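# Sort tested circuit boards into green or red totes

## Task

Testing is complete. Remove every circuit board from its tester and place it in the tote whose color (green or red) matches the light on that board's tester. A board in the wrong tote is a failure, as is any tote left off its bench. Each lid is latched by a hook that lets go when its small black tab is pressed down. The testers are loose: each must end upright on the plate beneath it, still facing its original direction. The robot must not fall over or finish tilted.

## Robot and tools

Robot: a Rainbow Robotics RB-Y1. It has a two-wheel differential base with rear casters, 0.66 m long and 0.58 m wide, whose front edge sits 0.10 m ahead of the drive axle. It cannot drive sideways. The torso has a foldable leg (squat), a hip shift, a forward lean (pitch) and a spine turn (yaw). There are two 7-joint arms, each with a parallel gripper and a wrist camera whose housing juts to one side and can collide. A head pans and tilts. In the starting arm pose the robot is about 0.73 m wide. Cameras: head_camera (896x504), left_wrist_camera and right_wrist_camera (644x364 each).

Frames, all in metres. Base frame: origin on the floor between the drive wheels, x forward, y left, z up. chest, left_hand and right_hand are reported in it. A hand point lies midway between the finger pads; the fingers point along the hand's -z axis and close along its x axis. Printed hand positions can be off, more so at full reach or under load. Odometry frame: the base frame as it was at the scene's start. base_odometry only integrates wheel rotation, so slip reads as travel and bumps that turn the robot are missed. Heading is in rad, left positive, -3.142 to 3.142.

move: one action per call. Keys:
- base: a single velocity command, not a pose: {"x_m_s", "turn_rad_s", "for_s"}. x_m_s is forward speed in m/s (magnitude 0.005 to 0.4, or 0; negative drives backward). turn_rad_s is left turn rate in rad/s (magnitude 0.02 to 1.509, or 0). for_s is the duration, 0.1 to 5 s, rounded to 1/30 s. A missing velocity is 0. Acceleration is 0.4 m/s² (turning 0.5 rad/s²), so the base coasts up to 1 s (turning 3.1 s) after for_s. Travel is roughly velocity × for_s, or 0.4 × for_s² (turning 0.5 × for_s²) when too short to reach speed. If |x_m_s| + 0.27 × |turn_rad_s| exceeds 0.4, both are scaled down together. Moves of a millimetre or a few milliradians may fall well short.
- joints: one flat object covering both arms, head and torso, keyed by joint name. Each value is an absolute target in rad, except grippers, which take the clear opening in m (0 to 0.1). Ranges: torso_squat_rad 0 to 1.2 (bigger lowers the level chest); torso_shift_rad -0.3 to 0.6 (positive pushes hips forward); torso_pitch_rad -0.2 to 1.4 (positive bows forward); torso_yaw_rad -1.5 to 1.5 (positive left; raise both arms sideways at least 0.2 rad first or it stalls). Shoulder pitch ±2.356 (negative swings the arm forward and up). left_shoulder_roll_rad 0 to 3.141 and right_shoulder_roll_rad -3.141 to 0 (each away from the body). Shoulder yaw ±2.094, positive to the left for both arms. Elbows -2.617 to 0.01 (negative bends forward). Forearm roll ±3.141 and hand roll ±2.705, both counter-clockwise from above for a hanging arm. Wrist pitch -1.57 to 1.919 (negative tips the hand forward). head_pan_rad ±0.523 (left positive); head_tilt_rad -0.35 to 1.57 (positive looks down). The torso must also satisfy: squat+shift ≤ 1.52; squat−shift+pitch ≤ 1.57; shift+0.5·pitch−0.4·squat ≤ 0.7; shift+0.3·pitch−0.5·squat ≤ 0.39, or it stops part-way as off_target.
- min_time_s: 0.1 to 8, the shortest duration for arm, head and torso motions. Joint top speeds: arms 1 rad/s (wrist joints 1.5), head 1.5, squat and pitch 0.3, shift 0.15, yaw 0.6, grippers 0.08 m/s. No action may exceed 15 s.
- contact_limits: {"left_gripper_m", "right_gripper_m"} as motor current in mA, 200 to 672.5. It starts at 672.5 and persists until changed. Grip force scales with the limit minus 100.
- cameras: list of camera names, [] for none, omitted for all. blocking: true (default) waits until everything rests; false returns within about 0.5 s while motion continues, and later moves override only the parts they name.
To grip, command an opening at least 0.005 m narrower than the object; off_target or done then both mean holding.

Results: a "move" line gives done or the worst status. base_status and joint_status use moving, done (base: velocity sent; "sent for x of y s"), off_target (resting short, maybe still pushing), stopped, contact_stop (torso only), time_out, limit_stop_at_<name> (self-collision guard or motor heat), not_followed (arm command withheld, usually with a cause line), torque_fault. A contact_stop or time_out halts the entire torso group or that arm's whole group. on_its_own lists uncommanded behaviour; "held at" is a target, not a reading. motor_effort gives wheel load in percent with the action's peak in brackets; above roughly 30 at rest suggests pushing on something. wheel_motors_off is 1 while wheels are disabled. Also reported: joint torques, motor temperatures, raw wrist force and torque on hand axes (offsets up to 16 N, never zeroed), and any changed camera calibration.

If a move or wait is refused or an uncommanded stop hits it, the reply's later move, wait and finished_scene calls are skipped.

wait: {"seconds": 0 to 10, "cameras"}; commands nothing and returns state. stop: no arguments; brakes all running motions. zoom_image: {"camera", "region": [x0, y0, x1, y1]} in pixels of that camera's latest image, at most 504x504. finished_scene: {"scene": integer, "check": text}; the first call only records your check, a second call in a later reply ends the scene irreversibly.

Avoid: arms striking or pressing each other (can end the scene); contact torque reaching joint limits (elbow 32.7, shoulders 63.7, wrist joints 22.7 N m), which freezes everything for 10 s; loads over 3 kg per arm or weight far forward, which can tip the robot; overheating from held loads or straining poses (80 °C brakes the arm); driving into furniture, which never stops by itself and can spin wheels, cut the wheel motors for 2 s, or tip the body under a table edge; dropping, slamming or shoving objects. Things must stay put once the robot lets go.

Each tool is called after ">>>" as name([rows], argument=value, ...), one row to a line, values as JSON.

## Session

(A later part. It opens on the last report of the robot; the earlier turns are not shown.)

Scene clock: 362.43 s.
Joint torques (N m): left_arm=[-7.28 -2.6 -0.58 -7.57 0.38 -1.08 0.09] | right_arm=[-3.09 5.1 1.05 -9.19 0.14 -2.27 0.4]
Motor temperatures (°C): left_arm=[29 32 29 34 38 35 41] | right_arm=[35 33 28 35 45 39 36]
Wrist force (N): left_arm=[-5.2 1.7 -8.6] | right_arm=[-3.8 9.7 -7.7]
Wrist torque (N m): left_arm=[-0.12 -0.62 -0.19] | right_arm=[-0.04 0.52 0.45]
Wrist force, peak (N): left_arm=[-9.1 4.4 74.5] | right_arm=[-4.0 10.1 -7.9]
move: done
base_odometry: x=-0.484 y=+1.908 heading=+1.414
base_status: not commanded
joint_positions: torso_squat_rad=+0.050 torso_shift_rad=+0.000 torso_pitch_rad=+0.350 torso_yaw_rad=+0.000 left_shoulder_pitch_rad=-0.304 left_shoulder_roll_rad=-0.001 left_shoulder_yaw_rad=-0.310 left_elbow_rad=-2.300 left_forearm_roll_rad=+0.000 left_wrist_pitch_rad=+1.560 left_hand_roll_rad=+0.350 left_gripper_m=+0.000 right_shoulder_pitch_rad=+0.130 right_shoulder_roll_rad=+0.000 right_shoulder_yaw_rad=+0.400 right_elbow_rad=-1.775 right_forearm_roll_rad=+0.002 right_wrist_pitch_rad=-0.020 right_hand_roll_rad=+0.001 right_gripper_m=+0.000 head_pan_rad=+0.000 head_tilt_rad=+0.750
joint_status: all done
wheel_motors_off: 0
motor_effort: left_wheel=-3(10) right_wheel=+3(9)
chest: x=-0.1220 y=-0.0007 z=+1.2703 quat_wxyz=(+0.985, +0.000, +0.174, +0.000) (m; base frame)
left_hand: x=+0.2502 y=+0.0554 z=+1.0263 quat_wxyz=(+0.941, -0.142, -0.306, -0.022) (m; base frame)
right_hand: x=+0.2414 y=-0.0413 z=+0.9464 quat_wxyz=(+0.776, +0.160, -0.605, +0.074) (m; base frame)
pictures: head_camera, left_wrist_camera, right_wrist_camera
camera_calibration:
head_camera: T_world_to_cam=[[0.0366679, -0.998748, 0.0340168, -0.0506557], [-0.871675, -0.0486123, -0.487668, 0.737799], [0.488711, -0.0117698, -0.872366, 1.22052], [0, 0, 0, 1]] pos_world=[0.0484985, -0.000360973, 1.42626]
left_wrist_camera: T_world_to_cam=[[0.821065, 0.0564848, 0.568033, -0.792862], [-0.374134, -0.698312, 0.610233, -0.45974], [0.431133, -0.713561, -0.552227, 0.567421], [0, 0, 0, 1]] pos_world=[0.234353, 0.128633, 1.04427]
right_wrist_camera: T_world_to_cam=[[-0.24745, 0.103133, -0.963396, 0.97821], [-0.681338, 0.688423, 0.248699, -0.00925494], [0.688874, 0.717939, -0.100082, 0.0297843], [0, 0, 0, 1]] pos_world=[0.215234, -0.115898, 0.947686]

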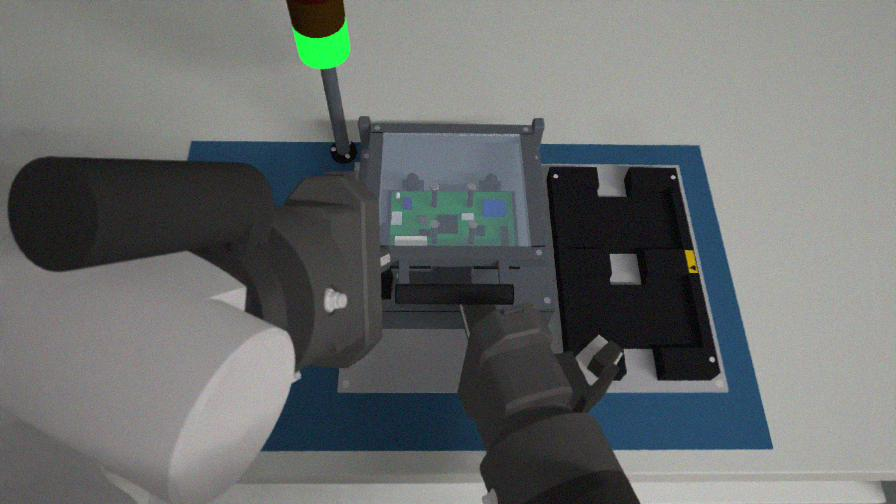

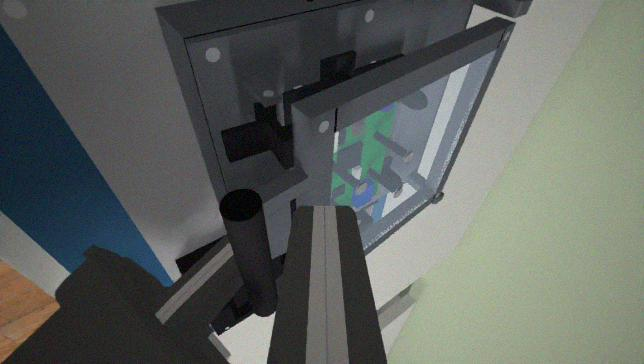

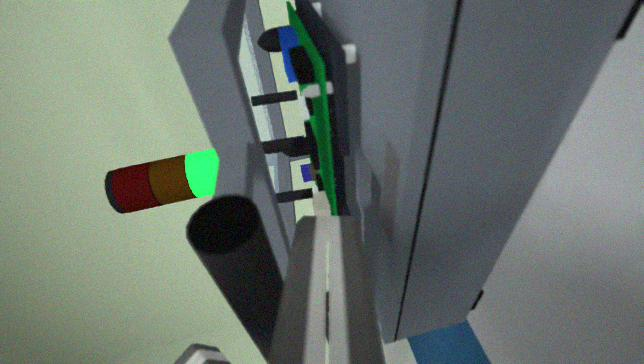

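>>> move(joints={"left_elbow_rad":-2.12,"left_wrist_pitch_rad":1.51}, min_time_s=1, cameras=[])

>>> move(joints={"right_elbow_rad":-1.9}, min_time_s=1.5)

Scene clock: 377.00 s.
Joint torques (N m): left_arm=[-1.43 -2.31 -0.56 9.4 0.71 -1.64 0.1] | right_arm=[-3.08 5.24 0.98 -9.17 0.09 -2.18 0.46]
Motor temperatures (°C): left_arm=[29 32 29 34 38 35 41] | right_arm=[35 33 28 35 45 38 36]
Wrist force (N): left_arm=[-5.0 2.7 71.4] | right_arm=[-3.9 9.7 -7.9]
Wrist torque (N m): left_arm=[0.41 -0.12 -0.19] | right_arm=[-0.03 0.50 0.46]
Wrist force, peak (N): left_arm=[-4.8 2.6 78.0] | right_arm=[-4.0 9.7 -8.4]
move: done
base_odometry: x=-0.484 y=+1.908 heading=+1.414
base_status: not commanded
joint_positions: torso_squat_rad=+0.050 torso_shift_rad=-0.001 torso_pitch_rad=+0.347 torso_yaw_rad=+0.000 left_shoulder_pitch_rad=-0.305 left_shoulder_roll_rad=-0.001 left_shoulder_yaw_rad=-0.310 left_elbow_rad=-2.124 left_forearm_roll_rad=+0.000 left_wrist_pitch_rad=+1.510 left_hand_roll_rad=+0.350 left_gripper_m=+0.000 right_shoulder_pitch_rad=+0.130 right_shoulder_roll_rad=+0.000 right_shoulder_yaw_rad=+0.400 right_elbow_rad=-1.775 right_forearm_roll_rad=+0.002 right_wrist_pitch_rad=-0.020 right_hand_roll_rad=+0.001 right_gripper_m=+0.000 head_pan_rad=+0.000 head_tilt_rad=+0.750
joint_status: all done
wheel_motors_off: 0
motor_effort: left_wheel=+5(6) right_wheel=+6(7)
chest: x=-0.1235 y=-0.0007 z=+1.2706 quat_wxyz=(+0.985, +0.000, +0.173, +0.000) (m; base frame)
left_hand: x=+0.2460 y=+0.0545 z=+0.9707 quat_wxyz=(+0.960, -0.120, -0.252, -0.024) (m; base frame)
right_hand: x=+0.2407 y=-0.0411 z=+0.9475 quat_wxyz=(+0.776, +0.160, -0.606, +0.075) (m; base frame)
pictures: none
No camera images: "cameras" was empty.

Scene clock: 378.80 s.
Joint torques (N m): left_arm=[-1.46 -2.47 -0.52 9.32 0.67 -1.67 0.08] | right_arm=[-3.83 4.97 0.95 -12.05 0.1 -3 0.42]
Motor temperatures (°C): left_arm=[29 32 29 34 38 35 41] | right_arm=[35 33 28 35 45 38 36]
Wrist force (N): left_arm=[-5.0 2.0 72.1] | right_arm=[-8.7 9.8 -8.5]
Wrist torque (N m): left_arm=[0.36 -0.12 -0.20] | right_arm=[-0.10 0.57 0.51]
Wrist force, peak (N): left_arm=[-5.2 2.0 72.3] | right_arm=[-8.5 10.5 -8.2]
move: done
base_odometry: x=-0.484 y=+1.908 heading=+1.414
base_status: not commanded
joint_positions: torso_squat_rad=+0.050 torso_shift_rad=-0.001 torso_pitch_rad=+0.347 torso_yaw_rad=+0.000 left_shoulder_pitch_rad=-0.305 left_shoulder_roll_rad=-0.001 left_shoulder_yaw_rad=-0.310 left_elbow_rad=-2.124 left_forearm_roll_rad=+0.000 left_wrist_pitch_rad=+1.510 left_hand_roll_rad=+0.350 left_gripper_m=+0.000 right_shoulder_pitch_rad=+0.130 right_shoulder_roll_rad=+0.000 right_shoulder_yaw_rad=+0.400 right_elbow_rad=-1.899 right_forearm_roll_rad=+0.002 right_wrist_pitch_rad=-0.020 right_hand_roll_rad=+0.001 right_gripper_m=+0.000 head_pan_rad=+0.000 head_tilt_rad=+0.750
joint_status: all done
wheel_motors_off: 0
motor_effort: left_wheel=+4(6) right_wheel=+6(7)
chest: x=-0.1235 y=-0.0007 z=+1.2706 quat_wxyz=(+0.985, +0.000, +0.173, +0.000) (m; base frame)
left_hand: x=+0.2460 y=+0.0545 z=+0.9707 quat_wxyz=(+0.960, -0.120, -0.252, -0.024) (m; base frame)
right_hand: x=+0.2568 y=-0.0458 z=+1.0057 quat_wxyz=(+0.737, +0.165, -0.653, +0.065) (m; base frame)
pictures: head_camera, left_wrist_camera, right_wrist_camera
camera_calibration:
head_camera: T_world_to_cam=[[0.0368924, -0.998739, 0.0340598, -0.0505687], [-0.870502, -0.0488567, -0.489733, 0.739368], [0.490779, -0.0115817, -0.871207, 1.22025], [0, 0, 0, 1]] pos_world=[0.0466147, -0.000249298, 1.4269]
left_wrist_camera: T_world_to_cam=[[0.879478, 0.0260815, 0.475225, -0.680443], [-0.309477, -0.727244, 0.612649, -0.444634], [0.361583, -0.685883, -0.631524, 0.630444], [0, 0, 0, 1]] pos_world=[0.232872, 0.126801, 0.993908]
right_wrist_camera: T_world_to_cam=[[-0.129389, 0.144299, -0.981038, 1.02887], [-0.694003, 0.693473, 0.193533, 0.0485224], [0.70825, 0.705885, 0.010416, -0.0883389], [0, 0, 0, 1]] pos_world=[0.229365, -0.119756, 1.00089]

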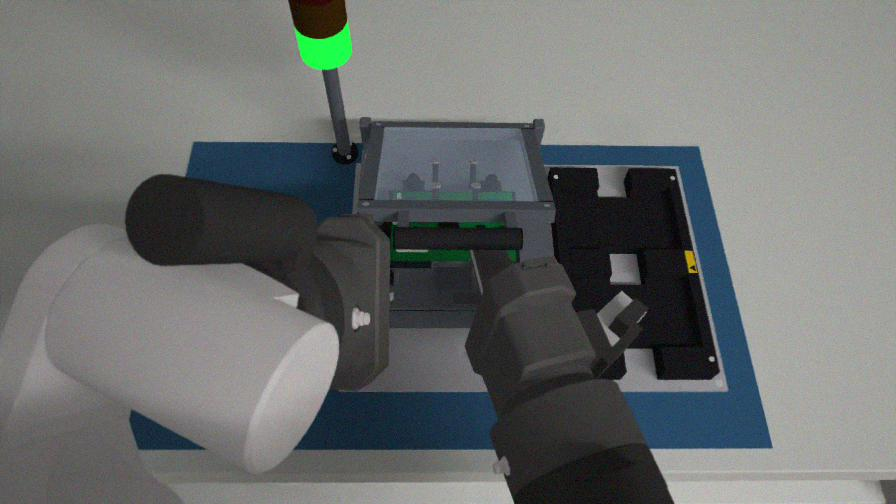

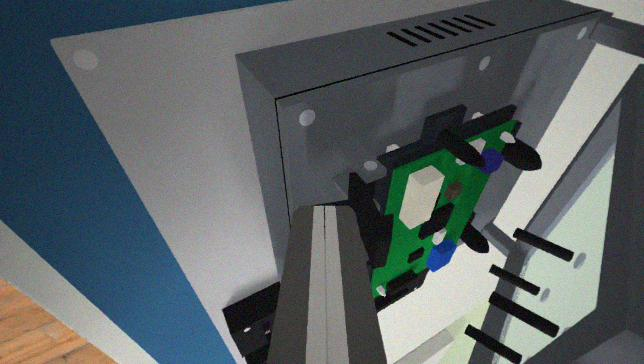

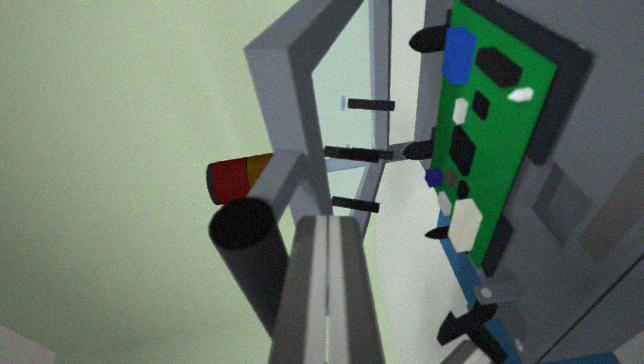

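>>> move(joints={"left_elbow_rad":-2.3,"left_wrist_pitch_rad":1.51,"left_shoulder_yaw_rad":0.1,"left_shoulder_roll_rad":0.1,"left_shoulder_pitch_rad":0.0}, cameras=[])

>>> move(joints={"right_shoulder_pitch_rad":0.02,"right_shoulder_yaw_rad":0.367,"right_elbow_rad":-2.01,"right_wrist_pitch_rad":0.14}, min_time_s=1.5, cameras=[])

>>> move(joints={"right_shoulder_pitch_rad":-0.2,"right_shoulder_yaw_rad":0.264,"right_elbow_rad":-1.9,"right_wrist_pitch_rad":0.24}, min_time_s=1.5, cameras=["head_camera"])

Scene clock: 413.33 s.
Joint torques (N m): left_arm=[-4.42 2.77 0.32 -8.91 0.19 -0.9 0.04] | right_arm=[-3.5 4.85 1 -9.52 0.06 -2.17 0.37]
Motor temperatures (°C): left_arm=[29 32 29 34 38 35 41] | right_arm=[35 33 28 35 45 37 36]
Wrist force (N): left_arm=[-4.3 0.0 -9.4] | right_arm=[-4.0 9.6 -7.3]
Wrist torque (N m): left_arm=[0.01 -0.53 -0.21] | right_arm=[-0.04 0.50 0.45]
Wrist force, peak (N): left_arm=[-5.4 2.0 72.4] | right_arm=[-8.6 9.7 -9.0]
move: done
base_odometry: x=-0.484 y=+1.908 heading=+1.414
base_status: not commanded
joint_positions: torso_squat_rad=+0.050 torso_shift_rad=+0.000 torso_pitch_rad=+0.350 torso_yaw_rad=+0.000 left_shoulder_pitch_rad=+0.000 left_shoulder_roll_rad=+0.100 left_shoulder_yaw_rad=+0.100 left_elbow_rad=-2.300 left_forearm_roll_rad=+0.000 left_wrist_pitch_rad=+1.510 left_hand_roll_rad=+0.350 left_gripper_m=+0.000 right_shoulder_pitch_rad=+0.130 right_shoulder_roll_rad=+0.000 right_shoulder_yaw_rad=+0.400 right_elbow_rad=-1.900 right_forearm_roll_rad=+0.002 right_wrist_pitch_rad=-0.020 right_hand_roll_rad=+0.001 right_gripper_m=+0.000 head_pan_rad=+0.000 head_tilt_rad=+0.750
joint_status: all done
wheel_motors_off: 0
motor_effort: left_wheel=-4(6) right_wheel=+4(8)
chest: x=-0.1220 y=-0.0008 z=+1.2703 quat_wxyz=(+0.985, +0.000, +0.174, +0.000) (m; base frame)
left_hand: x=+0.1875 y=+0.2891 z=+0.9391 quat_wxyz=(+0.955, +0.030, -0.229, +0.184) (m; base frame)
right_hand: x=+0.2577 y=-0.0460 z=+1.0048 quat_wxyz=(+0.737, +0.165, -0.652, +0.064) (m; base frame)
pictures: none
No camera images: "cameras" was empty.

Scene clock: 415.13 s.
Joint torques (N m): left_arm=[-4.42 2.82 0.34 -9.07 0.19 -0.87 -0.03] | right_arm=[-7.52 4.92 -0.33 -12.57 0.08 -3.2 0.37]
Motor temperatures (°C): left_arm=[29 32 29 34 38 35 41] | right_arm=[35 33 28 35 45 37 36]
Wrist force (N): left_arm=[-4.5 0.3 -9.5] | right_arm=[-9.0 10.5 -7.7]
Wrist torque (N m): left_arm=[-0.01 -0.55 -0.20] | right_arm=[-0.05 0.62 0.51]
Wrist force, peak (N): left_arm=[-4.4 0.3 -9.6] | right_arm=[-9.7 11.0 -8.3]
move: done
base_odometry: x=-0.484 y=+1.908 heading=+1.414
base_status: not commanded
joint_positions: torso_squat_rad=+0.050 torso_shift_rad=+0.000 torso_pitch_rad=+0.350 torso_yaw_rad=+0.000 left_shoulder_pitch_rad=+0.000 left_shoulder_roll_rad=+0.100 left_shoulder_yaw_rad=+0.100 left_elbow_rad=-2.300 left_forearm_roll_rad=+0.000 left_wrist_pitch_rad=+1.510 left_hand_roll_rad=+0.350 left_gripper_m=+0.000 right_shoulder_pitch_rad=+0.021 right_shoulder_roll_rad=+0.000 right_shoulder_yaw_rad=+0.367 right_elbow_rad=-2.009 right_forearm_roll_rad=+0.002 right_wrist_pitch_rad=+0.140 right_hand_roll_rad=+0.001 right_gripper_m=+0.000 head_pan_rad=+0.000 head_tilt_rad=+0.750
joint_status: all done
wheel_motors_off: 0
motor_effort: left_wheel=-2(5) right_wheel=+2(5)
chest: x=-0.1219 y=-0.0008 z=+1.2703 quat_wxyz=(+0.985, +0.000, +0.174, +0.000) (m; base frame)
left_hand: x=+0.1875 y=+0.2891 z=+0.9391 quat_wxyz=(+0.955, +0.030, -0.229, +0.184) (m; base frame)
right_hand: x=+0.2926 y=-0.0457 z=+1.0588 quat_wxyz=(+0.720, +0.161, -0.671, +0.079) (m; base frame)
pictures: none
No camera images: "cameras" was empty.

Scene clock: 416.93 s.
Joint torques (N m): left_arm=[-4.46 2.66 0.76 -8.73 0.03 -0.8 0.04] | right_arm=[3.66 -0.38 -8.29 6.4 0.2 6.7 0.04]
Motor temperatures (°C): left_arm=[29 32 29 34 38 35 41] | right_arm=[35 33 28 35 45 37 36]
Wrist force (N): left_arm=[-4.2 0.2 -9.3] | right_arm=[28.8 24.7 9.0]
Wrist torque (N m): left_arm=[0.00 -0.53 -0.21] | right_arm=[0.24 -0.56 0.79]
Wrist force, peak (N): left_arm=[-4.5 0.6 -9.7] | right_arm=[30.4 25.6 9.2]
move: done
base_odometry: x=-0.484 y=+1.908 heading=+1.414
base_status: not commanded
joint_positions: torso_squat_rad=+0.050 torso_shift_rad=-0.001 torso_pitch_rad=+0.348 torso_yaw_rad=+0.000 left_shoulder_pitch_rad=+0.000 left_shoulder_roll_rad=+0.100 left_shoulder_yaw_rad=+0.100 left_elbow_rad=-2.300 left_forearm_roll_rad=+0.000 left_wrist_pitch_rad=+1.510 left_hand_roll_rad=+0.350 left_gripper_m=+0.000 right_shoulder_pitch_rad=-0.203 right_shoulder_roll_rad=+0.001 right_shoulder_yaw_rad=+0.266 right_elbow_rad=-1.904 right_forearm_roll_rad=+0.002 right_wrist_pitch_rad=+0.238 right_hand_roll_rad=+0.001 right_gripper_m=+0.000 head_pan_rad=+0.000 head_tilt_rad=+0.750
joint_status: all done
wheel_motors_off: 0
motor_effort: left_wheel=-3(4) right_wheel=+4(7)
chest: x=-0.1229 y=-0.0007 z=+1.2705 quat_wxyz=(+0.985, +0.000, +0.173, +0.000) (m; base frame)
left_hand: x=+0.1870 y=+0.2891 z=+0.9397 quat_wxyz=(+0.955, +0.030, -0.230, +0.184) (m; base frame)
right_hand: x=+0.3514 y=-0.0504 z=+1.0739 quat_wxyz=(+0.718, +0.134, -0.676, +0.100) (m; base frame)
pictures: head_camera
camera_calibration:
head_camera: T_world_to_cam=[[0.0366327, -0.998744, 0.0341722, -0.0507688], [-0.870943, -0.0486752, -0.488967, 0.738807], [0.490016, -0.0118499, -0.871633, 1.22033], [0, 0, 0, 1]] pos_world=[0.0473364, -0.000282644, 1.42667]

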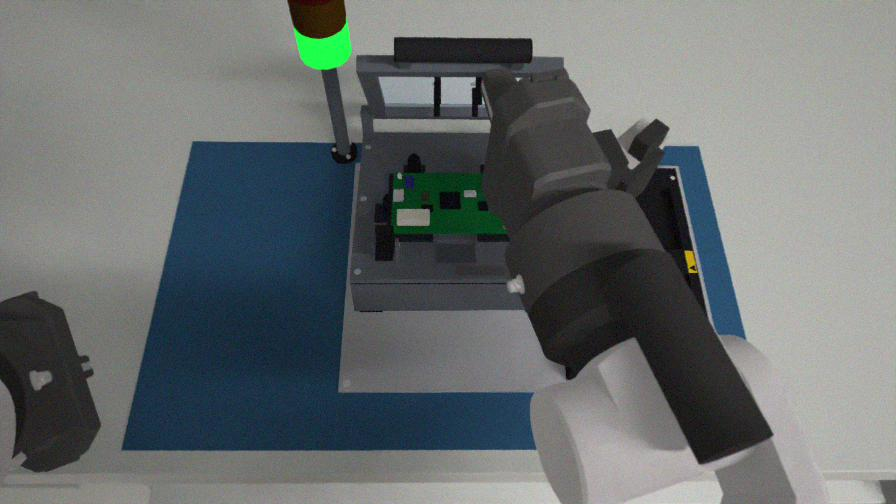

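>>> move(joints={"right_shoulder_pitch_rad":-0.1,"right_shoulder_yaw_rad":0.31,"right_elbow_rad":-1.96,"right_wrist_pitch_rad":0.19}, min_time_s=2, cameras=["head_camera"])

Scene clock: 426.03 s.
Joint torques (N m): left_arm=[-4.47 2.88 0.77 -8.8 0.03 -0.84 -0.01] | right_arm=[-2.74 0.9 -0.39 -4.45 0.24 0.83 0.02]
Motor temperatures (°C): left_arm=[29 32 29 34 38 35 41] | right_arm=[35 33 28 34 45 38 36]
Wrist force (N): left_arm=[-4.4 0.3 -9.3] | right_arm=[6.9 13.9 6.2]
Wrist torque (N m): left_arm=[-0.03 -0.54 -0.21] | right_arm=[-0.08 0.10 0.56]
Wrist force, peak (N): left_arm=[-4.5 0.2 -9.5] | right_arm=[29.0 25.2 8.8]
move: done
base_odometry: x=-0.484 y=+1.908 heading=+1.414
base_status: not commanded
joint_positions: torso_squat_rad=+0.050 torso_shift_rad=+0.000 torso_pitch_rad=+0.349 torso_yaw_rad=+0.000 left_shoulder_pitch_rad=+0.000 left_shoulder_roll_rad=+0.100 left_shoulder_yaw_rad=+0.100 left_elbow_rad=-2.300 left_forearm_roll_rad=+0.000 left_wrist_pitch_rad=+1.510 left_hand_roll_rad=+0.350 left_gripper_m=+0.000 right_shoulder_pitch_rad=-0.101 right_shoulder_roll_rad=+0.001 right_shoulder_yaw_rad=+0.310 right_elbow_rad=-1.961 right_forearm_roll_rad=+0.002 right_wrist_pitch_rad=+0.189 right_hand_roll_rad=+0.001 right_gripper_m=+0.000 head_pan_rad=+0.000 head_tilt_rad=+0.750
joint_status: all done
wheel_motors_off: 0
motor_effort: left_wheel=-2(3) right_wheel=+4(7)
chest: x=-0.1226 y=-0.0007 z=+1.2704 quat_wxyz=(+0.985, +0.000, +0.174, +0.000) (m; base frame)
left_hand: x=+0.1872 y=+0.2891 z=+0.9395 quat_wxyz=(+0.955, +0.030, -0.229, +0.184) (m; base frame)
right_hand: x=+0.3249 y=-0.0494 z=+1.0706 quat_wxyz=(+0.714, +0.145, -0.678, +0.090) (m; base frame)
pictures: head_camera
camera_calibration:
head_camera: T_world_to_cam=[[0.036607, -0.998747, 0.0341201, -0.0507522], [-0.871253, -0.0486198, -0.48842, 0.738359], [0.489467, -0.0118477, -0.871941, 1.22042], [0, 0, 0, 1]] pos_world=[0.047799, -0.000330602, 1.4265]

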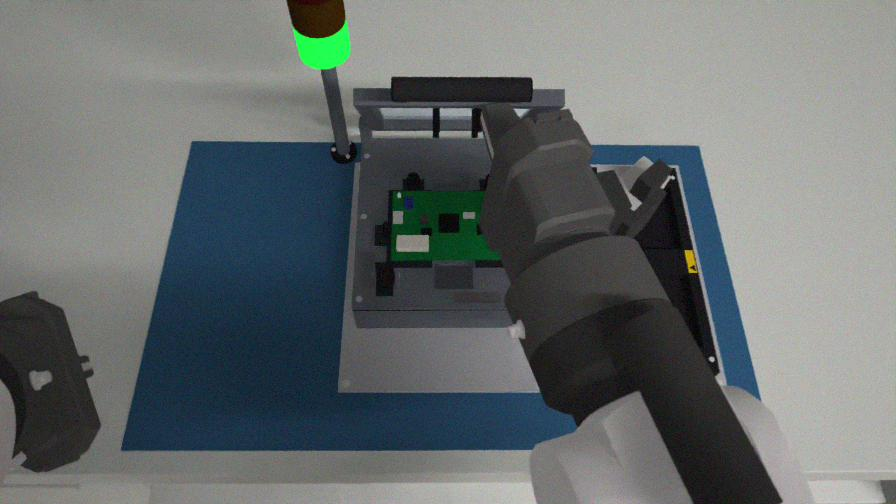

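>>> move(joints={"right_shoulder_pitch_rad":0.02,"right_shoulder_yaw_rad":0.33,"right_elbow_rad":-2.0,"right_wrist_pitch_rad":0.14}, min_time_s=2, cameras=["head_camera"])

Scene clock: 431.40 s.
Joint torques (N m): left_arm=[-4.47 2.83 0.73 -8.65 -0.04 -0.87 0.04] | right_arm=[-3.6 1.89 2.15 -10.12 0.3 -2.42 0.04]
Motor temperatures (°C): left_arm=[29 32 29 34 38 35 41] | right_arm=[35 33 28 34 45 38 36]
Wrist force (N): left_arm=[-4.2 0.2 -9.2] | right_arm=[-3.9 10.3 -7.1]
Wrist torque (N m): left_arm=[-0.02 -0.51 -0.21] | right_arm=[-0.11 0.50 0.44]
Wrist force, peak (N): left_arm=[-4.8 0.2 -9.4] | right_arm=[7.3 13.9 6.5]
move: done
base_odometry: x=-0.484 y=+1.908 heading=+1.414
base_status: not commanded
joint_positions: torso_squat_rad=+0.050 torso_shift_rad=+0.000 torso_pitch_rad=+0.350 torso_yaw_rad=+0.000 left_shoulder_pitch_rad=+0.000 left_shoulder_roll_rad=+0.100 left_shoulder_yaw_rad=+0.100 left_elbow_rad=-2.300 left_forearm_roll_rad=+0.000 left_wrist_pitch_rad=+1.510 left_hand_roll_rad=+0.350 left_gripper_m=+0.000 right_shoulder_pitch_rad=+0.020 right_shoulder_roll_rad=+0.001 right_shoulder_yaw_rad=+0.330 right_elbow_rad=-2.000 right_forearm_roll_rad=+0.002 right_wrist_pitch_rad=+0.140 right_hand_roll_rad=+0.001 right_gripper_m=+0.000 head_pan_rad=+0.000 head_tilt_rad=+0.750
joint_status: all done
wheel_motors_off: 0
motor_effort: left_wheel=-1(3) right_wheel=+7(7)
chest: x=-0.1221 y=-0.0007 z=+1.2703 quat_wxyz=(+0.985, +0.000, +0.174, +0.000) (m; base frame)
left_hand: x=+0.1874 y=+0.2891 z=+0.9392 quat_wxyz=(+0.955, +0.030, -0.229, +0.184) (m; base frame)
right_hand: x=+0.2983 y=-0.0625 z=+1.0527 quat_wxyz=(+0.725, +0.144, -0.670, +0.071) (m; base frame)
pictures: head_camera
camera_calibration:
head_camera: T_world_to_cam=[[0.0366298, -0.998748, 0.0340818, -0.0507235], [-0.87162, -0.0486121, -0.487765, 0.737862], [0.488811, -0.0118396, -0.872309, 1.22051], [0, 0, 0, 1]] pos_world=[0.0483954, -0.000340631, 1.42629]

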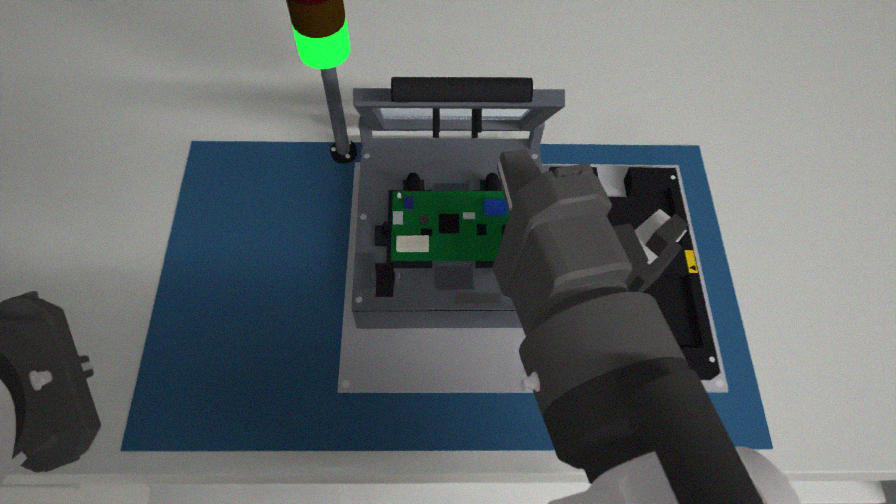

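>>> move(joints={"right_shoulder_pitch_rad":0.3,"right_shoulder_yaw_rad":-0.1,"right_elbow_rad":-2.3,"right_wrist_pitch_rad":0.6,"right_gripper_m":0.1}, cameras=["head_camera"])

>>> zoom_image(camera="head_camera", region=[340, 140, 560, 340])

Scene clock: 440.60 s.
Joint torques (N m): left_arm=[-4.16 2.74 0.91 -8.59 0.01 -0.85 0.08] | right_arm=[-0.92 -2.24 -1.2 -9.86 0.02 -2.08 0.1]
Motor temperatures (°C): left_arm=[29 32 29 34 38 35 41] | right_arm=[35 33 28 34 45 37 36]
Wrist force (N): left_arm=[-4.6 0.4 -9.3] | right_arm=[-3.3 11.3 -9.8]
Wrist torque (N m): left_arm=[-0.03 -0.58 -0.20] | right_arm=[-0.10 0.55 0.47]
Wrist force, peak (N): left_arm=[-4.5 0.3 -9.6] | right_arm=[-3.1 11.8 -9.6]
move: done
base_odometry: x=-0.484 y=+1.908 heading=+1.414
base_status: not commanded
joint_positions: torso_squat_rad=+0.050 torso_shift_rad=+0.000 torso_pitch_rad=+0.350 torso_yaw_rad=+0.000 left_shoulder_pitch_rad=+0.000 left_shoulder_roll_rad=+0.100 left_shoulder_yaw_rad=+0.100 left_elbow_rad=-2.300 left_forearm_roll_rad=+0.000 left_wrist_pitch_rad=+1.510 left_hand_roll_rad=+0.350 left_gripper_m=+0.000 right_shoulder_pitch_rad=+0.300 right_shoulder_roll_rad=+0.000 right_shoulder_yaw_rad=-0.100 right_elbow_rad=-2.300 right_forearm_roll_rad=+0.002 right_wrist_pitch_rad=+0.600 right_hand_roll_rad=+0.001 right_gripper_m=+0.099 head_pan_rad=+0.000 head_tilt_rad=+0.750
joint_status: all done
wheel_motors_off: 0
motor_effort: left_wheel=-2(3) right_wheel=+5(6)
chest: x=-0.1220 y=-0.0008 z=+1.2703 quat_wxyz=(+0.985, +0.000, +0.174, +0.000) (m; base frame)
left_hand: x=+0.1875 y=+0.2890 z=+0.9391 quat_wxyz=(+0.955, +0.030, -0.229, +0.184) (m; base frame)
right_hand: x=+0.2189 y=-0.3137 z=+0.9919 quat_wxyz=(+0.857, -0.090, -0.506, -0.046) (m; base frame)
pictures: head_camera
camera_calibration:
head_camera: T_world_to_cam=[[0.0365949, -0.998751, 0.0340041, -0.0506904], [-0.871683, -0.0485422, -0.487661, 0.737784], [0.488703, -0.0117949, -0.872371, 1.22052], [0, 0, 0, 1]] pos_world=[0.0484961, -0.000417585, 1.42626]

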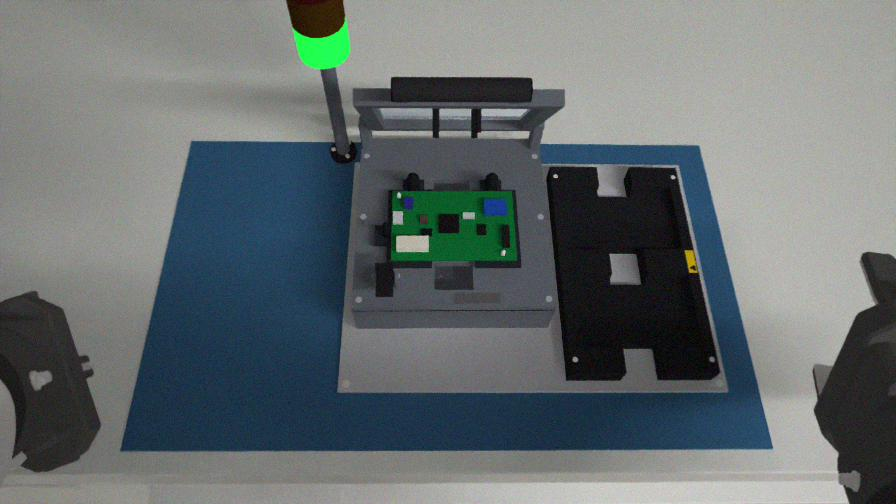

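Scaled by 2.291 from the camera's 896x504 image, which has a finer 1280x720 frame.

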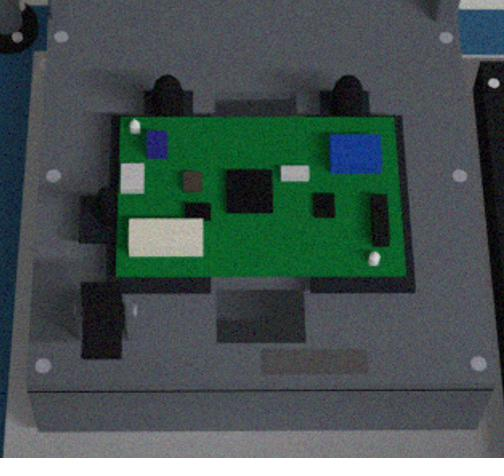

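>>> move(joints={"left_shoulder_pitch_rad":0.3,"left_elbow_rad":-2.5,"left_wrist_pitch_rad":0.6,"right_elbow_rad":-2.5,"head_tilt_rad":0.65}, cameras=[])

>>> move(joints={"torso_pitch_rad":0.45}, cameras=["head_camera"])

Scene clock: 470.67 s.
Joint torques (N m): left_arm=[-0.41 2.83 1.41 -9.42 0.05 -1.61 0.06] | right_arm=[-0.48 -1.59 -1 -9.24 0.12 -1.88 0.05]
Motor temperatures (°C): left_arm=[29 32 29 34 38 35 41] | right_arm=[35 33 28 34 45 37 36]
Wrist force (N): left_arm=[-7.5 0.7 -5.7] | right_arm=[-3.7 11.2 -8.6]
Wrist torque (N m): left_arm=[-0.01 -0.74 -0.16] | right_arm=[-0.11 0.54 0.46]
Wrist force, peak (N): left_arm=[-5.0 0.3 -9.7] | right_arm=[-3.7 11.5 -10.1]
move: done
base_odometry: x=-0.484 y=+1.908 heading=+1.414
base_status: not commanded
joint_positions: torso_squat_rad=+0.050 torso_shift_rad=+0.000 torso_pitch_rad=+0.350 torso_yaw_rad=+0.000 left_shoulder_pitch_rad=+0.300 left_shoulder_roll_rad=+0.100 left_shoulder_yaw_rad=+0.100 left_elbow_rad=-2.500 left_forearm_roll_rad=+0.000 left_wrist_pitch_rad=+0.600 left_hand_roll_rad=+0.350 left_gripper_m=+0.000 right_shoulder_pitch_rad=+0.300 right_shoulder_roll_rad=+0.000 right_shoulder_yaw_rad=-0.100 right_elbow_rad=-2.500 right_forearm_roll_rad=+0.002 right_wrist_pitch_rad=+0.600 right_hand_roll_rad=+0.001 right_gripper_m=+0.099 head_pan_rad=+0.000 head_tilt_rad=+0.650
joint_status: all done
wheel_motors_off: 0
motor_effort: left_wheel=-3(4) right_wheel=+4(5)
chest: x=-0.1220 y=-0.0008 z=+1.2703 quat_wxyz=(+0.985, +0.000, +0.174, +0.000) (m; base frame)
left_hand: x=+0.2364 y=+0.3060 z=+1.0893 quat_wxyz=(+0.791, +0.005, -0.599, +0.129) (m; base frame)
right_hand: x=+0.2338 y=-0.3061 z=+1.0852 quat_wxyz=(+0.802, -0.095, -0.589, -0.037) (m; base frame)
pictures: none
No camera images: "cameras" was empty.

Scene clock: 471.77 s.
Joint torques (N m): left_arm=[1.13 2.77 1.47 -9.48 0.1 -1.52 0.02] | right_arm=[1.05 -1.94 -1.4 -9.34 0.21 -1.85 0.08]
Motor temperatures (°C): left_arm=[29 32 29 34 38 35 41] | right_arm=[35 33 28 34 45 37 36]
Wrist force (N): left_arm=[-7.2 0.8 -6.0] | right_arm=[-3.7 11.2 -9.3]
Wrist torque (N m): left_arm=[-0.04 -0.71 -0.16] | right_arm=[-0.11 0.51 0.48]
Wrist force, peak (N): left_arm=[-7.6 1.1 -6.2] | right_arm=[-3.7 11.4 -9.4]
move: done
base_odometry: x=-0.484 y=+1.908 heading=+1.414
base_status: not commanded
joint_positions: torso_squat_rad=+0.050 torso_shift_rad=+0.000 torso_pitch_rad=+0.450 torso_yaw_rad=+0.000 left_shoulder_pitch_rad=+0.300 left_shoulder_roll_rad=+0.100 left_shoulder_yaw_rad=+0.100 left_elbow_rad=-2.500 left_forearm_roll_rad=+0.000 left_wrist_pitch_rad=+0.600 left_hand_roll_rad=+0.350 left_gripper_m=+0.000 right_shoulder_pitch_rad=+0.300 right_shoulder_roll_rad=+0.000 right_shoulder_yaw_rad=-0.100 right_elbow_rad=-2.500 right_forearm_roll_rad=+0.002 right_wrist_pitch_rad=+0.600 right_hand_roll_rad=+0.001 right_gripper_m=+0.099 head_pan_rad=+0.000 head_tilt_rad=+0.650
joint_status: all done
wheel_motors_off: 0
motor_effort: left_wheel=-3(3) right_wheel=+2(5)
chest: x=-0.0934 y=-0.0008 z=+1.2582 quat_wxyz=(+0.975, +0.000, +0.223, +0.000) (m; base frame)
left_hand: x=+0.2451 y=+0.3060 z=+1.0423 quat_wxyz=(+0.820, +0.011, -0.558, +0.128) (m; base frame)
right_hand: x=+0.2421 y=-0.3061 z=+1.0385 quat_wxyz=(+0.830, -0.096, -0.548, -0.032) (m; base frame)
pictures: head_camera
camera_calibration:
head_camera: T_world_to_cam=[[0.0365995, -0.998751, 0.0340019, -0.0516166], [-0.871795, -0.0485424, -0.48746, 0.767091], [0.488502, -0.0118019, -0.872483, 1.17901], [0, 0, 0, 1]] pos_world=[0.094688, -0.000401236, 1.40435]

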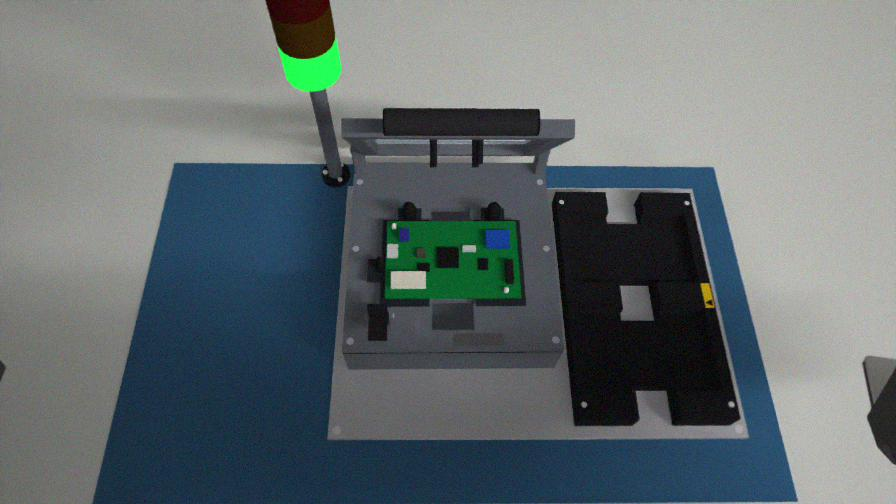

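>>> move(joints={"left_shoulder_pitch_rad":0.5,"left_shoulder_roll_rad":0.3,"right_shoulder_pitch_rad":0.6,"right_shoulder_roll_rad":-0.3,"right_elbow_rad":-2.5,"torso_pitch_rad":0.2}, cameras=[])

>>> move(joints={"torso_yaw_rad":0.5,"head_pan_rad":-0.45}, cameras=["head_camera"])

Scene clock: 545.23 s.
Joint torques (N m): left_arm=[-0.24 4.57 3.45 -9.13 -0.11 -1.64 0.08] | right_arm=[0.94 -4.49 -3.74 -9.11 0.47 -1.84 0.08]
Motor temperatures (°C): left_arm=[29 32 29 34 38 35 41] | right_arm=[34 33 28 34 45 37 36]
Wrist force (N): left_arm=[-7.8 -0.3 -5.7] | right_arm=[-3.1 12.9 -9.5]
Wrist torque (N m): left_arm=[0.00 -0.80 -0.16] | right_arm=[-0.23 0.57 0.48]
Wrist force, peak (N): left_arm=[-8.0 -0.1 -6.5] | right_arm=[-2.4 13.3 -9.9]
move: done
base_odometry: x=-0.484 y=+1.908 heading=+1.414
base_status: not commanded
joint_positions: torso_squat_rad=+0.050 torso_shift_rad=+0.000 torso_pitch_rad=+0.200 torso_yaw_rad=+0.000 left_shoulder_pitch_rad=+0.500 left_shoulder_roll_rad=+0.300 left_shoulder_yaw_rad=+0.100 left_elbow_rad=-2.500 left_forearm_roll_rad=+0.000 left_wrist_pitch_rad=+0.600 left_hand_roll_rad=+0.350 left_gripper_m=+0.000 right_shoulder_pitch_rad=+0.600 right_shoulder_roll_rad=-0.300 right_shoulder_yaw_rad=-0.100 right_elbow_rad=-2.500 right_forearm_roll_rad=+0.002 right_wrist_pitch_rad=+0.600 right_hand_roll_rad=+0.001 right_gripper_m=+0.099 head_pan_rad=+0.000 head_tilt_rad=+0.650
joint_status: all done
wheel_motors_off: 0
motor_effort: left_wheel=-4(5) right_wheel=+1(4)
chest: x=-0.1666 y=-0.0008 z=+1.2829 quat_wxyz=(+0.995, +0.000, +0.100, +0.000) (m; base frame)
left_hand: x=+0.1690 y=+0.3336 z=+1.1018 quat_wxyz=(+0.809, +0.062, -0.582, +0.054) (m; base frame)
right_hand: x=+0.1391 y=-0.3471 z=+1.0734 quat_wxyz=(+0.833, -0.171, -0.520, +0.084) (m; base frame)
pictures: none
No camera images: "cameras" was empty.

Scene clock: 546.87 s.
Joint torques (N m): left_arm=[-0.41 5.24 4.31 -8.65 -0.26 -1.62 0.09] | right_arm=[1 -2.87 -3.03 -9.45 0.38 -2 0.09]
Motor temperatures (°C): left_arm=[29 32 29 34 38 35 41] | right_arm=[34 33 28 34 45 37 36]
Wrist force (N): left_arm=[-7.7 -0.7 -5.4] | right_arm=[-3.3 12.6 -9.3]
Wrist torque (N m): left_arm=[0.02 -0.78 -0.18] | right_arm=[-0.23 0.56 0.47]
Wrist force, peak (N): left_arm=[-7.8 -0.4 -6.1] | right_arm=[-2.8 12.8 -9.8]
move: done
base_odometry: x=-0.484 y=+1.908 heading=+1.414
base_status: not commanded
joint_positions: torso_squat_rad=+0.050 torso_shift_rad=+0.000 torso_pitch_rad=+0.200 torso_yaw_rad=+0.500 left_shoulder_pitch_rad=+0.500 left_shoulder_roll_rad=+0.300 left_shoulder_yaw_rad=+0.100 left_elbow_rad=-2.500 left_forearm_roll_rad=+0.000 left_wrist_pitch_rad=+0.600 left_hand_roll_rad=+0.350 left_gripper_m=+0.000 right_shoulder_pitch_rad=+0.600 right_shoulder_roll_rad=-0.300 right_shoulder_yaw_rad=-0.100 right_elbow_rad=-2.500 right_forearm_roll_rad=+0.002 right_wrist_pitch_rad=+0.600 right_hand_roll_rad=+0.001 right_gripper_m=+0.099 head_pan_rad=-0.450 head_tilt_rad=+0.650
joint_status: all done
wheel_motors_off: 0
motor_effort: left_wheel=-4(6) right_wheel=+3(5)
chest: x=-0.1666 y=-0.0008 z=+1.2829 quat_wxyz=(+0.964, +0.025, +0.097, +0.246) (m; base frame)
left_hand: x=-0.0318 y=+0.4676 z=+1.1426 quat_wxyz=(+0.768, +0.241, -0.551, +0.220) (m; base frame)
right_hand: x=+0.2611 y=-0.1411 z=+1.0489 quat_wxyz=(+0.795, +0.002, -0.550, +0.258) (m; base frame)
pictures: head_camera
camera_calibration:
head_camera: T_world_to_cam=[[0.0758673, -0.996602, 0.0320614, -0.0311589], [-0.720923, -0.0770375, -0.68872, 0.997827], [0.68885, 0.0291375, -0.724318, 1.08149], [0, 0, 0, 1]] pos_world=[-0.0232643, 0.0143052, 1.47157]

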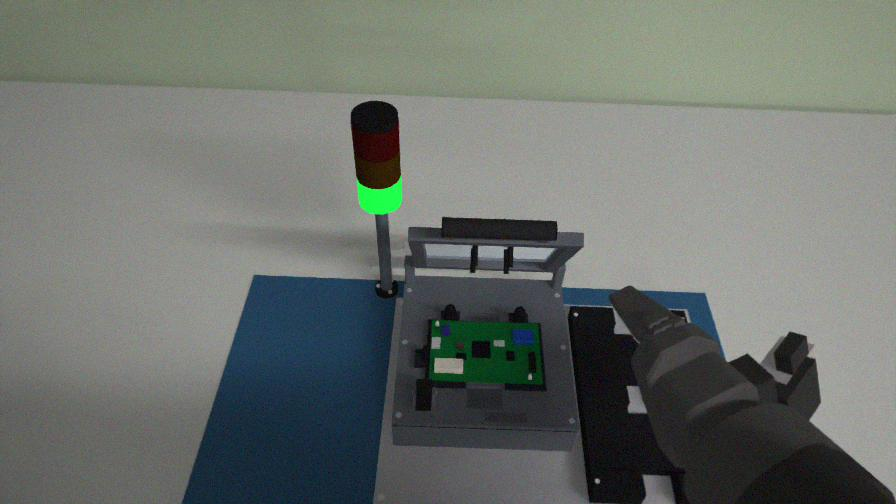

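>>> move(joints={"right_shoulder_pitch_rad":-0.7,"right_shoulder_roll_rad":0,"right_shoulder_yaw_rad":-0.75,"right_elbow_rad":-1.95,"right_forearm_roll_rad":0.47,"right_wrist_pitch_rad":1.9,"right_hand_roll_rad":-0.2}, cameras=["head_camera","right_wrist_camera"])

>>> move(joints={"right_shoulder_pitch_rad":-1.015,"right_shoulder_yaw_rad":-0.642,"right_elbow_rad":-1.367,"right_forearm_roll_rad":0.4865,"right_wrist_pitch_rad":1.91,"right_hand_roll_rad":-0.2}, min_time_s=1.5, cameras=["head_camera","right_wrist_camera"])

Scene clock: 559.07 s.
Joint torques (N m): left_arm=[-0.43 5.24 4.45 -8.61 -0.15 -1.6 0.05] | right_arm=[-13.86 -4.46 2.79 -6.4 -0.09 -1.05 -0.03]
Motor temperatures (°C): left_arm=[29 32 29 34 38 35 41] | right_arm=[34 33 28 34 45 37 36]
Wrist force (N): left_arm=[-7.7 -0.7 -5.5] | right_arm=[0.5 10.4 -12.5]
Wrist torque (N m): left_arm=[0.01 -0.77 -0.19] | right_arm=[-0.07 0.76 0.50]
Wrist force, peak (N): left_arm=[-8.0 -0.6 -5.6] | right_arm=[-0.8 10.8 -13.2]
move: done
base_odometry: x=-0.484 y=+1.908 heading=+1.414
base_status: not commanded
joint_positions: torso_squat_rad=+0.050 torso_shift_rad=+0.000 torso_pitch_rad=+0.200 torso_yaw_rad=+0.500 left_shoulder_pitch_rad=+0.500 left_shoulder_roll_rad=+0.300 left_shoulder_yaw_rad=+0.100 left_elbow_rad=-2.500 left_forearm_roll_rad=+0.000 left_wrist_pitch_rad=+0.600 left_hand_roll_rad=+0.350 left_gripper_m=+0.000 right_shoulder_pitch_rad=-0.700 right_shoulder_roll_rad=+0.000 right_shoulder_yaw_rad=-0.750 right_elbow_rad=-1.950 right_forearm_roll_rad=+0.470 right_wrist_pitch_rad=+1.900 right_hand_roll_rad=-0.200 right_gripper_m=+0.099 head_pan_rad=-0.450 head_tilt_rad=+0.650
joint_status: all done
wheel_motors_off: 0
motor_effort: left_wheel=-4(5) right_wheel=+2(5)
chest: x=-0.1666 y=-0.0008 z=+1.2829 quat_wxyz=(+0.964, +0.025, +0.097, +0.246) (m; base frame)
left_hand: x=-0.0318 y=+0.4676 z=+1.1426 quat_wxyz=(+0.768, +0.241, -0.551, +0.220) (m; base frame)
right_hand: x=+0.3597 y=-0.1645 z=+1.0266 quat_wxyz=(+0.958, +0.001, -0.166, -0.235) (m; base frame)
pictures: head_camera, right_wrist_camera
camera_calibration:
head_camera: T_world_to_cam=[[0.0758104, -0.996607, 0.0320631, -0.0311752], [-0.720919, -0.0769972, -0.688728, 0.997837], [0.68886, 0.0290979, -0.72431, 1.08149], [0, 0, 0, 1]] pos_world=[-0.0232693, 0.0142923, 1.47157]
right_wrist_camera: T_world_to_cam=[[-0.819908, 0.466429, -0.331956, 0.71491], [0.269985, 0.826339, 0.494239, -0.435373], [0.504836, 0.315607, -0.803451, 0.766862], [0, 0, 0, 1]] pos_world=[0.316566, -0.215717, 1.06863]

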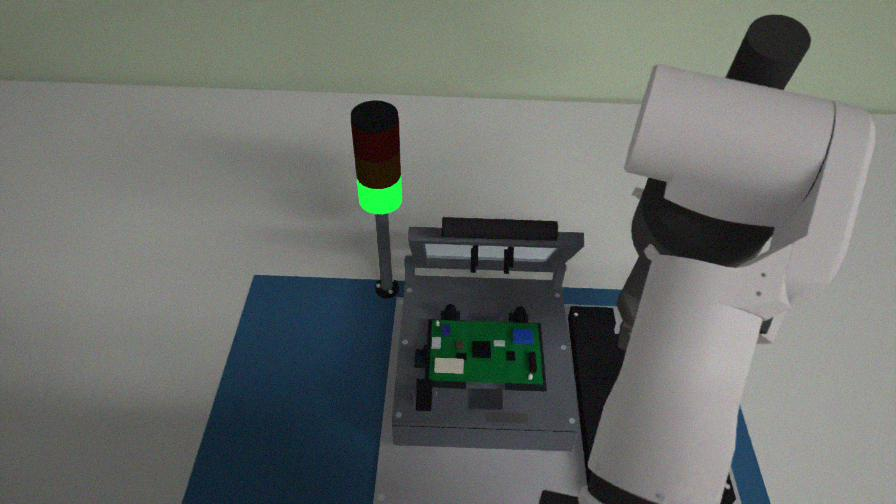

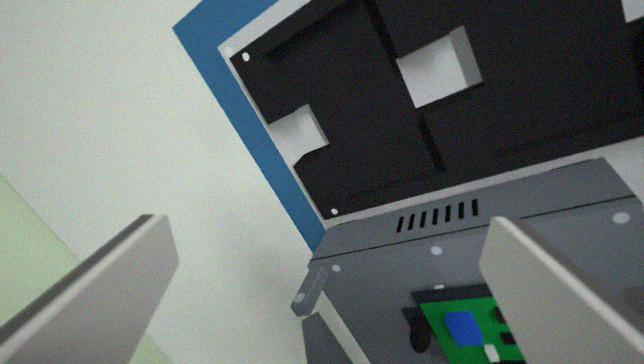

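Scene clock: 560.90 s.
Joint torques (N m): left_arm=[-0.08 5.31 4.54 -8.58 -0.23 -1.57 -0.02] | right_arm=[-21.48 1 5.76 -5.18 -1.73 -0.44 0]
Motor temperatures (°C): left_arm=[29 32 29 34 38 35 41] | right_arm=[35 33 28 34 45 37 36]
Wrist force (N): left_arm=[-7.8 -0.8 -5.5] | right_arm=[0.7 3.0 -10.2]
Wrist torque (N m): left_arm=[0.03 -0.80 -0.19] | right_arm=[0.21 0.68 0.30]
Wrist force, peak (N): left_arm=[-7.9 -0.6 -5.9] | right_arm=[13.3 -21.6 26.7]
move: done
base_odometry: x=-0.484 y=+1.908 heading=+1.414
base_status: not commanded
joint_positions: torso_squat_rad=+0.050 torso_shift_rad=+0.000 torso_pitch_rad=+0.200 torso_yaw_rad=+0.500 left_shoulder_pitch_rad=+0.500 left_shoulder_roll_rad=+0.300 left_shoulder_yaw_rad=+0.100 left_elbow_rad=-2.500 left_forearm_roll_rad=+0.000 left_wrist_pitch_rad=+0.600 left_hand_roll_rad=+0.350 left_gripper_m=+0.000 right_shoulder_pitch_rad=-1.015 right_shoulder_roll_rad=-0.001 right_shoulder_yaw_rad=-0.642 right_elbow_rad=-1.368 right_forearm_roll_rad=+0.487 right_wrist_pitch_rad=+1.910 right_hand_roll_rad=-0.200 right_gripper_m=+0.099 head_pan_rad=-0.450 head_tilt_rad=+0.650
joint_status: all done
wheel_motors_off: 0
motor_effort: left_wheel=-6(7) right_wheel=+4(6)
chest: x=-0.1667 y=-0.0009 z=+1.2829 quat_wxyz=(+0.964, +0.025, +0.096, +0.246) (m; base frame)
left_hand: x=-0.0318 y=+0.4675 z=+1.1428 quat_wxyz=(+0.768, +0.241, -0.551, +0.220) (m; base frame)
right_hand: x=+0.3797 y=-0.0088 z=+1.0220 quat_wxyz=(+0.998, +0.008, -0.051, -0.046) (m; base frame)
pictures: head_camera, right_wrist_camera
camera_calibration:
head_camera: T_world_to_cam=[[0.0755919, -0.996627, 0.0319512, -0.0311844], [-0.720728, -0.0767531, -0.688956, 0.998045], [0.689084, 0.0290514, -0.724099, 1.08138], [0, 0, 0, 1]] pos_world=[-0.0234859, 0.0141083, 1.47163]
right_wrist_camera: T_world_to_cam=[[-0.986574, 0.113438, -0.117489, 0.498151], [0.0468133, 0.885641, 0.462004, -0.448908], [0.156461, 0.450301, -0.879061, 0.914642], [0, 0, 0, 1]] pos_world=[0.369371, -0.0708018, 1.06995]

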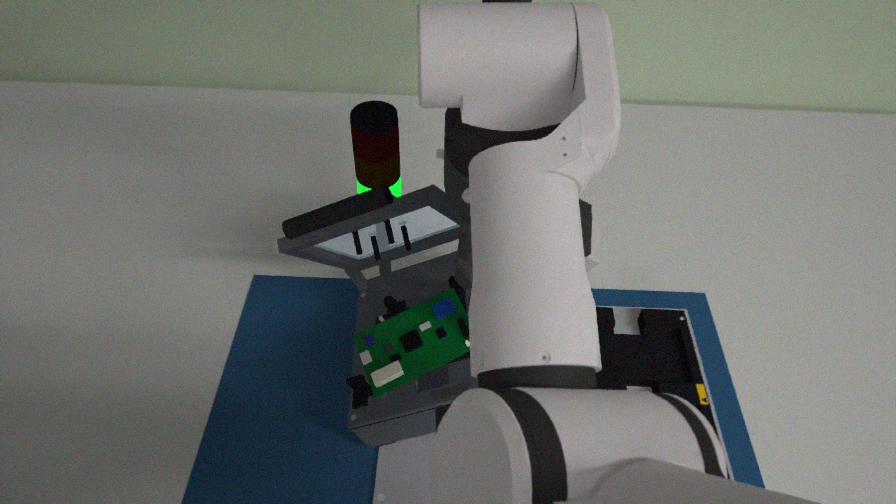

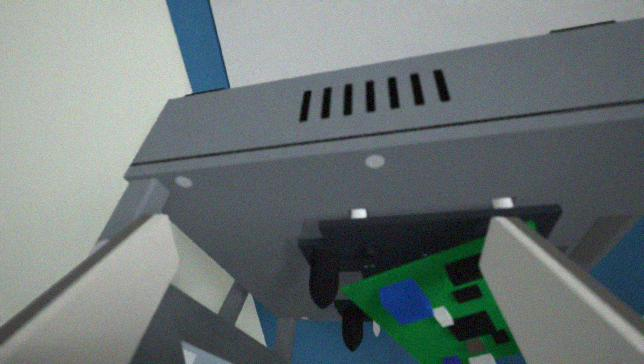

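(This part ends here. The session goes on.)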